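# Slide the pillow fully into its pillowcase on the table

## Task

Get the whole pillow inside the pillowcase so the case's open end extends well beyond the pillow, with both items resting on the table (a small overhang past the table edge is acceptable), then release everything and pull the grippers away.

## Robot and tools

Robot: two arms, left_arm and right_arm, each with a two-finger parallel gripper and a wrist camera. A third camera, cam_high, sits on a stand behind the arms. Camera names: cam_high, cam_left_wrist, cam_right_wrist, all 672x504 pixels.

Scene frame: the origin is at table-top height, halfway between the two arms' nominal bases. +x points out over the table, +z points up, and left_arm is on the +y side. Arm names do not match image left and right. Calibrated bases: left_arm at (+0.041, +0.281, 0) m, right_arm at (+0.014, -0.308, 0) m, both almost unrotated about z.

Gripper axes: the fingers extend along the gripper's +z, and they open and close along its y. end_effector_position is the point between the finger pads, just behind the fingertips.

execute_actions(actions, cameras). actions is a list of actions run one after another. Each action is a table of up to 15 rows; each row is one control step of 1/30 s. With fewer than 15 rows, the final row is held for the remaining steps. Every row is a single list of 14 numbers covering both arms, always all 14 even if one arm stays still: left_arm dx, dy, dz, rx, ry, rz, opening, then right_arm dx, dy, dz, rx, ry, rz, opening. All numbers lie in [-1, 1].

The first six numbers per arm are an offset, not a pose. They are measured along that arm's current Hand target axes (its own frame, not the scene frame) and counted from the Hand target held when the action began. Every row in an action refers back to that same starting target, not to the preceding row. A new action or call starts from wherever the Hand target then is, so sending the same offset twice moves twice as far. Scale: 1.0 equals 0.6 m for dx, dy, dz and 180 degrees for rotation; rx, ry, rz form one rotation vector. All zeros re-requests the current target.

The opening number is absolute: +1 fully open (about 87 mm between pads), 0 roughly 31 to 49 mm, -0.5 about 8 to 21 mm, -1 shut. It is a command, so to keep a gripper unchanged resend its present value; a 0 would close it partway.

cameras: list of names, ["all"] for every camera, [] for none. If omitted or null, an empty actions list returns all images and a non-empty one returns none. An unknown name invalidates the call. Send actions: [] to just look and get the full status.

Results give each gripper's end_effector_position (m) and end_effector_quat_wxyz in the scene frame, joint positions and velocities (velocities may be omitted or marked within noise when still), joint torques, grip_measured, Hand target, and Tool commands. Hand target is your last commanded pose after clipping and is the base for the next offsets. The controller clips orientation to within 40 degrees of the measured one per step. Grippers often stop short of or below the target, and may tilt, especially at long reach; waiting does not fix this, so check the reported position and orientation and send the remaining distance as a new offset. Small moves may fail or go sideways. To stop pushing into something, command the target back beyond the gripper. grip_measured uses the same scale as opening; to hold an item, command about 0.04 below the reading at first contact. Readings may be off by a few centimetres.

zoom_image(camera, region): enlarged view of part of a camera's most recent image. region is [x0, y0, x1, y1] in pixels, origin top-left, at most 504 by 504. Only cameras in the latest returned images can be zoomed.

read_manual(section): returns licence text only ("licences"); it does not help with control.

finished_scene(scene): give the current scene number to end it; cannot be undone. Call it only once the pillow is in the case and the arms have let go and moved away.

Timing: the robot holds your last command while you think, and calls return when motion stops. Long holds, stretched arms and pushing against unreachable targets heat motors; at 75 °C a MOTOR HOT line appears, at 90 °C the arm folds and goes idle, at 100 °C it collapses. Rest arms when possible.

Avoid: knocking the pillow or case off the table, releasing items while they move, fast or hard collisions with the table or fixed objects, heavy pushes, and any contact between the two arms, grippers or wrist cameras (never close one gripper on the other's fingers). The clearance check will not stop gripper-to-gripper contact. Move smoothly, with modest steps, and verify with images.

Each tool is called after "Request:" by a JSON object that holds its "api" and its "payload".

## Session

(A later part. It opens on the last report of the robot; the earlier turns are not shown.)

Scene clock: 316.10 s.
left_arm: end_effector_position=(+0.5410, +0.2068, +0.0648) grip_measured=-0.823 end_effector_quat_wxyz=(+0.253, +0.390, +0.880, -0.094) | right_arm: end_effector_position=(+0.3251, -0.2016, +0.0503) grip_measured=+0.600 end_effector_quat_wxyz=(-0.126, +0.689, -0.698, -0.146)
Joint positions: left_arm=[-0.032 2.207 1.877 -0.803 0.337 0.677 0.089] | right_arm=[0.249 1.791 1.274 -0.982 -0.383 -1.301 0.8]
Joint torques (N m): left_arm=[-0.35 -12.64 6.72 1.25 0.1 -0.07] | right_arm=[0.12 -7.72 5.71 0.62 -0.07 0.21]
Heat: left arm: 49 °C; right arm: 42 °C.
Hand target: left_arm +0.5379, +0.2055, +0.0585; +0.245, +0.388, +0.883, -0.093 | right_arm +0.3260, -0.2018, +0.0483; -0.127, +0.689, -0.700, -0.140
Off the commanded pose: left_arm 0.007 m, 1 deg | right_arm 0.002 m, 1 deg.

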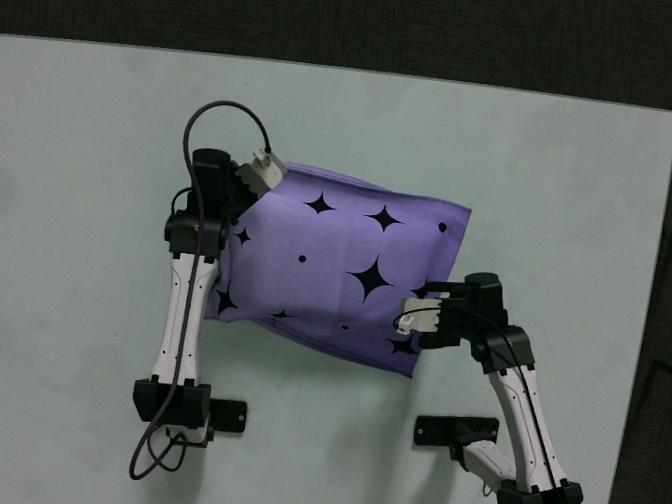

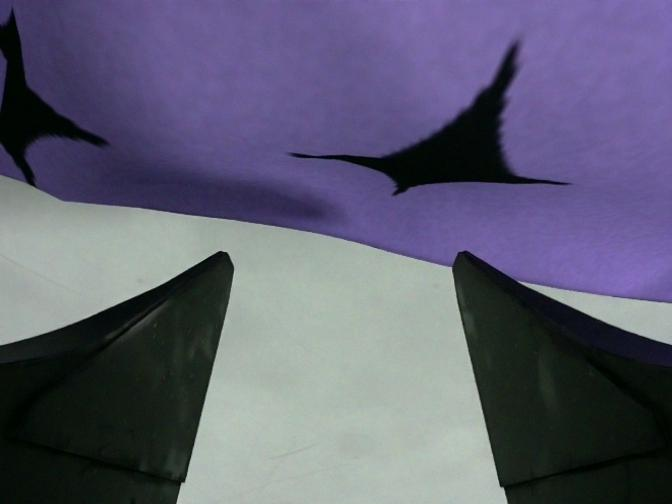

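Request:
{"api": "execute_actions", "payload": {"actions": [[[0,0,0,0,0,0,-1,-0.04,0,0.015,0,0,0,0.6],[0,0,0,0,0,0,-1,-0.0773,0,0.0313,0,0,0,0.6]],[[0,0,0,0,0,0,-1,0.014,0,0.034,0,0,0,0.6],[0,0,0,0,0,0,-1,0.0278,0,0.0688,0,0,0,0.6]],[[0,0,0,0,0,0,-1,0,0,0,0,0,0,0.35],[0,0,0,0,0,0,-1,0,0,0,0,0,0,0.1],[0,0,0,0,0,0,-1,0,0,0,0,0,0,-0.15],[0,0,0,0,0,0,-1,0,0,0,0,0,0,-0.4]],[[0,0,0,0,0,0,-1,0,0,0,0,0,0,-0.6],[0,0,0,0,0,0,-1,0,0,0,0,0,0,-0.8],[0,0,0,0,0,0,-1,0,0,0,0,0,0,-1]]], "cameras": ["cam_high","cam_right_wrist"]}}

Scene clock: 327.57 s.
left_arm: end_effector_position=(+0.5424, +0.2075, +0.0651) grip_measured=-0.823 end_effector_quat_wxyz=(+0.255, +0.390, +0.880, -0.091) | right_arm: end_effector_position=(+0.3257, -0.1519, +0.0120) grip_measured=-0.946 end_effector_quat_wxyz=(-0.130, +0.692, -0.697, -0.138)
Joint positions: left_arm=[-0.032 2.207 1.877 -0.797 0.333 0.677 0.089] | right_arm=[0.398 1.871 1.214 -0.773 -0.355 -1.147 0.027]
Joint torques (N m): left_arm=[-0.27 -12.66 6.74 1.2 0.14 -0.07] | right_arm=[0.01 -5.97 5.55 0.8 -0.13 0.21]
Heat: left arm: 50 °C; right arm: 41 °C.
Hand target: left_arm +0.5378, +0.2056, +0.0585; +0.245, +0.388, +0.883, -0.092 | right_arm +0.3257, -0.1519, +0.0034; -0.127, +0.689, -0.700, -0.140
Off the commanded pose: left_arm 0.008 m, 1 deg | right_arm 0.009 m, 1 deg.

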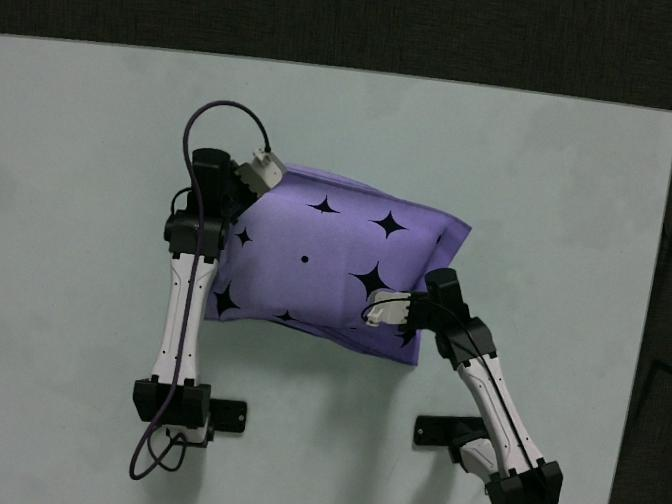

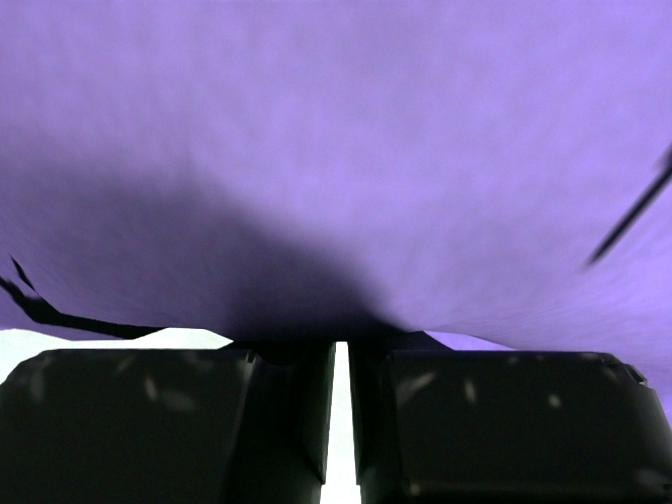

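Request:
{"api": "execute_actions", "payload": {"actions": [[[-0.024,-0.025,0.013,0,0,0,-1,0.035,0,-0.014,0,0,0,-1],[-0.048,-0.0511,0.0266,0,0,0,-1,0.0695,0,-0.0282,0,0,0,-1]],[[-0.024,-0.025,0.013,0,0,0,-1,0.035,0,-0.014,0,0,0,-1],[-0.048,-0.0511,0.0266,0,0,0,-1,0.0695,0,-0.0282,0,0,0,-1]]], "cameras": ["cam_high","cam_right_wrist"]}}

Scene clock: 333.83 s.
left_arm: end_effector_position=(+0.5332, +0.1139, +0.0613) grip_measured=-0.823 end_effector_quat_wxyz=(+0.248, +0.394, +0.880, -0.096) | right_arm: end_effector_position=(+0.3366, -0.2320, +0.0106) grip_measured=-0.946 end_effector_quat_wxyz=(-0.154, +0.687, -0.695, -0.142)
Joint positions: left_arm=[-0.231 2.245 1.923 -0.768 0.254 0.5 0.089] | right_arm=[0.137 1.83 1.151 -0.812 -0.415 -1.411 0.027]
Joint torques (N m): left_arm=[0.43 -11.45 10.84 1.2 0.05 -0.07] | right_arm=[-0.38 -7.3 4.36 0.2 0.23 0.02]
Heat: left arm: 50 °C; right arm: 40 °C.
Hand target: left_arm +0.5379, +0.1155, +0.0585; +0.246, +0.388, +0.883, -0.092 | right_arm +0.3245, -0.2420, +0.0040; -0.126, +0.689, -0.700, -0.140
Off the commanded pose: left_arm 0.006 m, 1 deg | right_arm 0.017 m, 3 deg.

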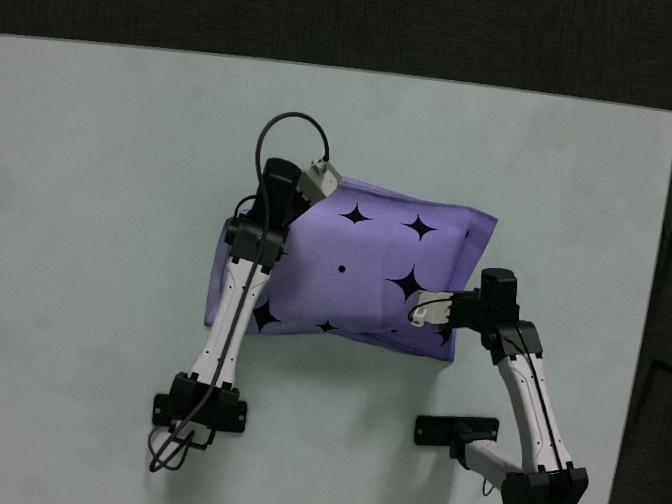

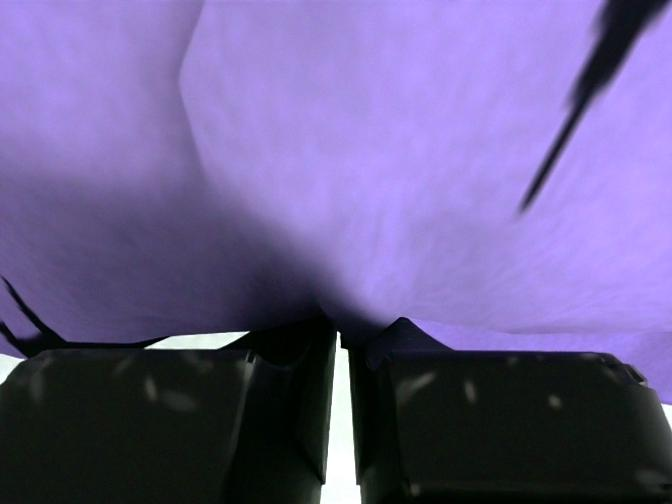

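Request:
{"api": "zoom_image", "payload": {"camera": "cam_high", "region": [190, 190, 350, 350]}}

Scaled by 3.150 from the camera's image (finer frame: 960x720).

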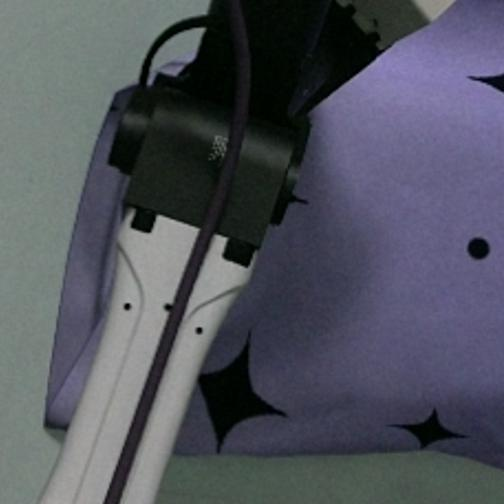

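Request:
{"api": "execute_actions", "payload": {"actions": [[[0.025,0.014,0.024,0,0,0,-1,0,0,0,0,0,0,-1],[0.0502,0.0272,0.0485,0,0,0,-1,0,0,0,0,0,0,-1]],[[0,0,0,0,0,0,-0.8,0,0,0,0,0,0,-0.8],[0,0,0,0,0,0,-0.6,0,0,0,0,0,0,-0.6],[0,0,0,0,0,0,-0.4,0,0,0,0,0,0,-0.4],[0,0,0,0,0,0,-0.2,0,0,0,0,0,0,-0.2],[0,0,0,0,0,0,0,0,0,0,0,0,0,0],[0,0,0,0,0,0,0.1,0,0,0,0,0,0,0.1]],[[0,0,-0.045,0,0,0,0.1,0,0,-0.045,0,0,0,0.1],[0,0,-0.09,0,0,0,0.1,0,0,-0.09,0,0,0,0.1],[0,0,-0.133,0,0,0,0.1,0,0,-0.133,0,0,0,0.1]],[[0,0,-0.05,0,0,0,0.1,0,0,-0.05,0,0,0,0.1],[0,0,-0.1,0,0,0,0.1,0,0,-0.1,0,0,0,0.1],[0,0,-0.15,0,0,0,0.1,0,0,-0.15,0,0,0,0.1]],[[0,0.02,-0.05,0,0,0,0.1,0,0,-0.05,0,0,0,0.1],[0,0.04,-0.1,0,0,0,0.1,0,0,-0.1,0,0,0,0.1],[0,0.07,-0.15,0,0,0,0.1,0,0,-0.12,0,0,0,0.1]]], "cameras": ["all"]}}

Request:
{"api": "zoom_image", "payload": {"camera": "cam_high", "region": [190, 180, 350, 350]}}

Scene clock: 349.37 s.
left_arm: end_effector_position=(+0.4787, +0.2596, +0.2427) grip_measured=+0.100 end_effector_quat_wxyz=(+0.257, +0.379, +0.885, -0.085) | right_arm: end_effector_position=(+0.3277, -0.3280, +0.2218) grip_measured=+0.100 end_effector_quat_wxyz=(-0.188, +0.671, -0.715, -0.058)
Joint positions: left_arm=[0.082 2.104 2.457 -1.506 0.365 0.765 0.55] | right_arm=[-0.135 1.641 1.785 -1.561 -0.367 -1.621 0.55]
Joint torques (N m): left_arm=[-0.14 -10.37 9.26 1.02 0.32 0.07] | right_arm=[-0.4 -6.54 8.1 0.54 -0.1 0.1]
Heat: left arm: 51 °C; right arm: 39 °C.
Hand target: left_arm +0.4796, +0.2563, +0.2436; +0.245, +0.388, +0.883, -0.093 | right_arm +0.3282, -0.3313, +0.2287; -0.127, +0.689, -0.700, -0.140
Off the commanded pose: left_arm 0.004 m, 2 deg | right_arm 0.008 m, 12 deg.
joint sent to its limit (right arm) — joint 4 (wrist pitch), lower limit. The joint targets are off in orientation, not in position.

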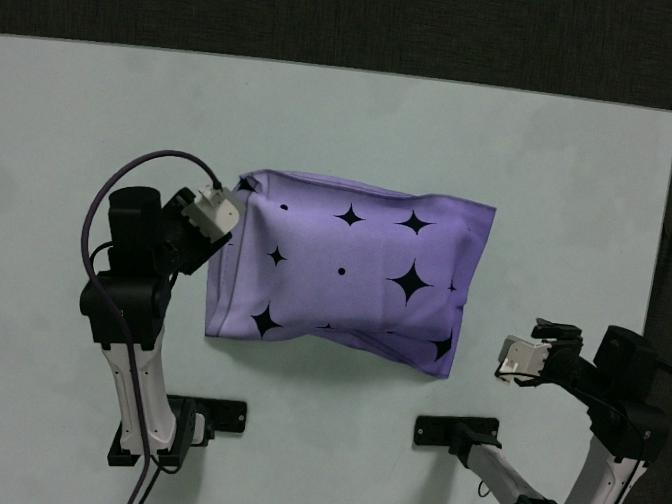

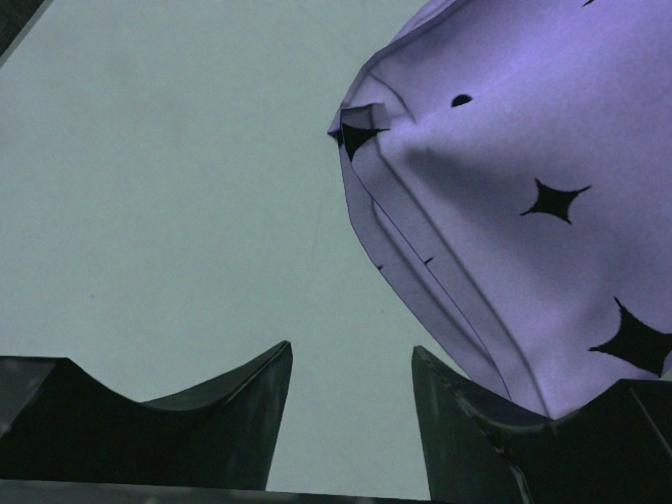

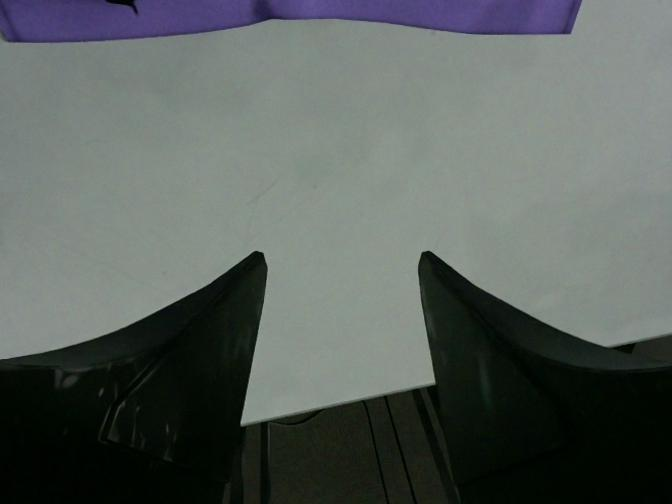

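Scaled by 2.965 from the camera's image (finer frame: 960x720).

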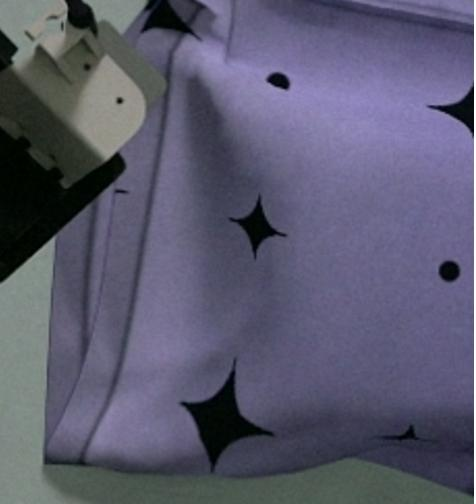

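Request:
{"api": "zoom_image", "payload": {"camera": "cam_left_wrist", "region": [310, 0, 600, 260]}}

Scaled by 1.738 from the camera's image (finer frame: 960x720).

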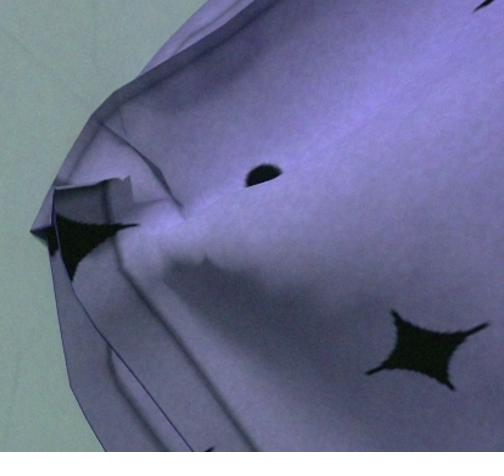

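Request:
{"api": "finished_scene", "payload": {"scene": 2}}

The scene is finished: the task was done.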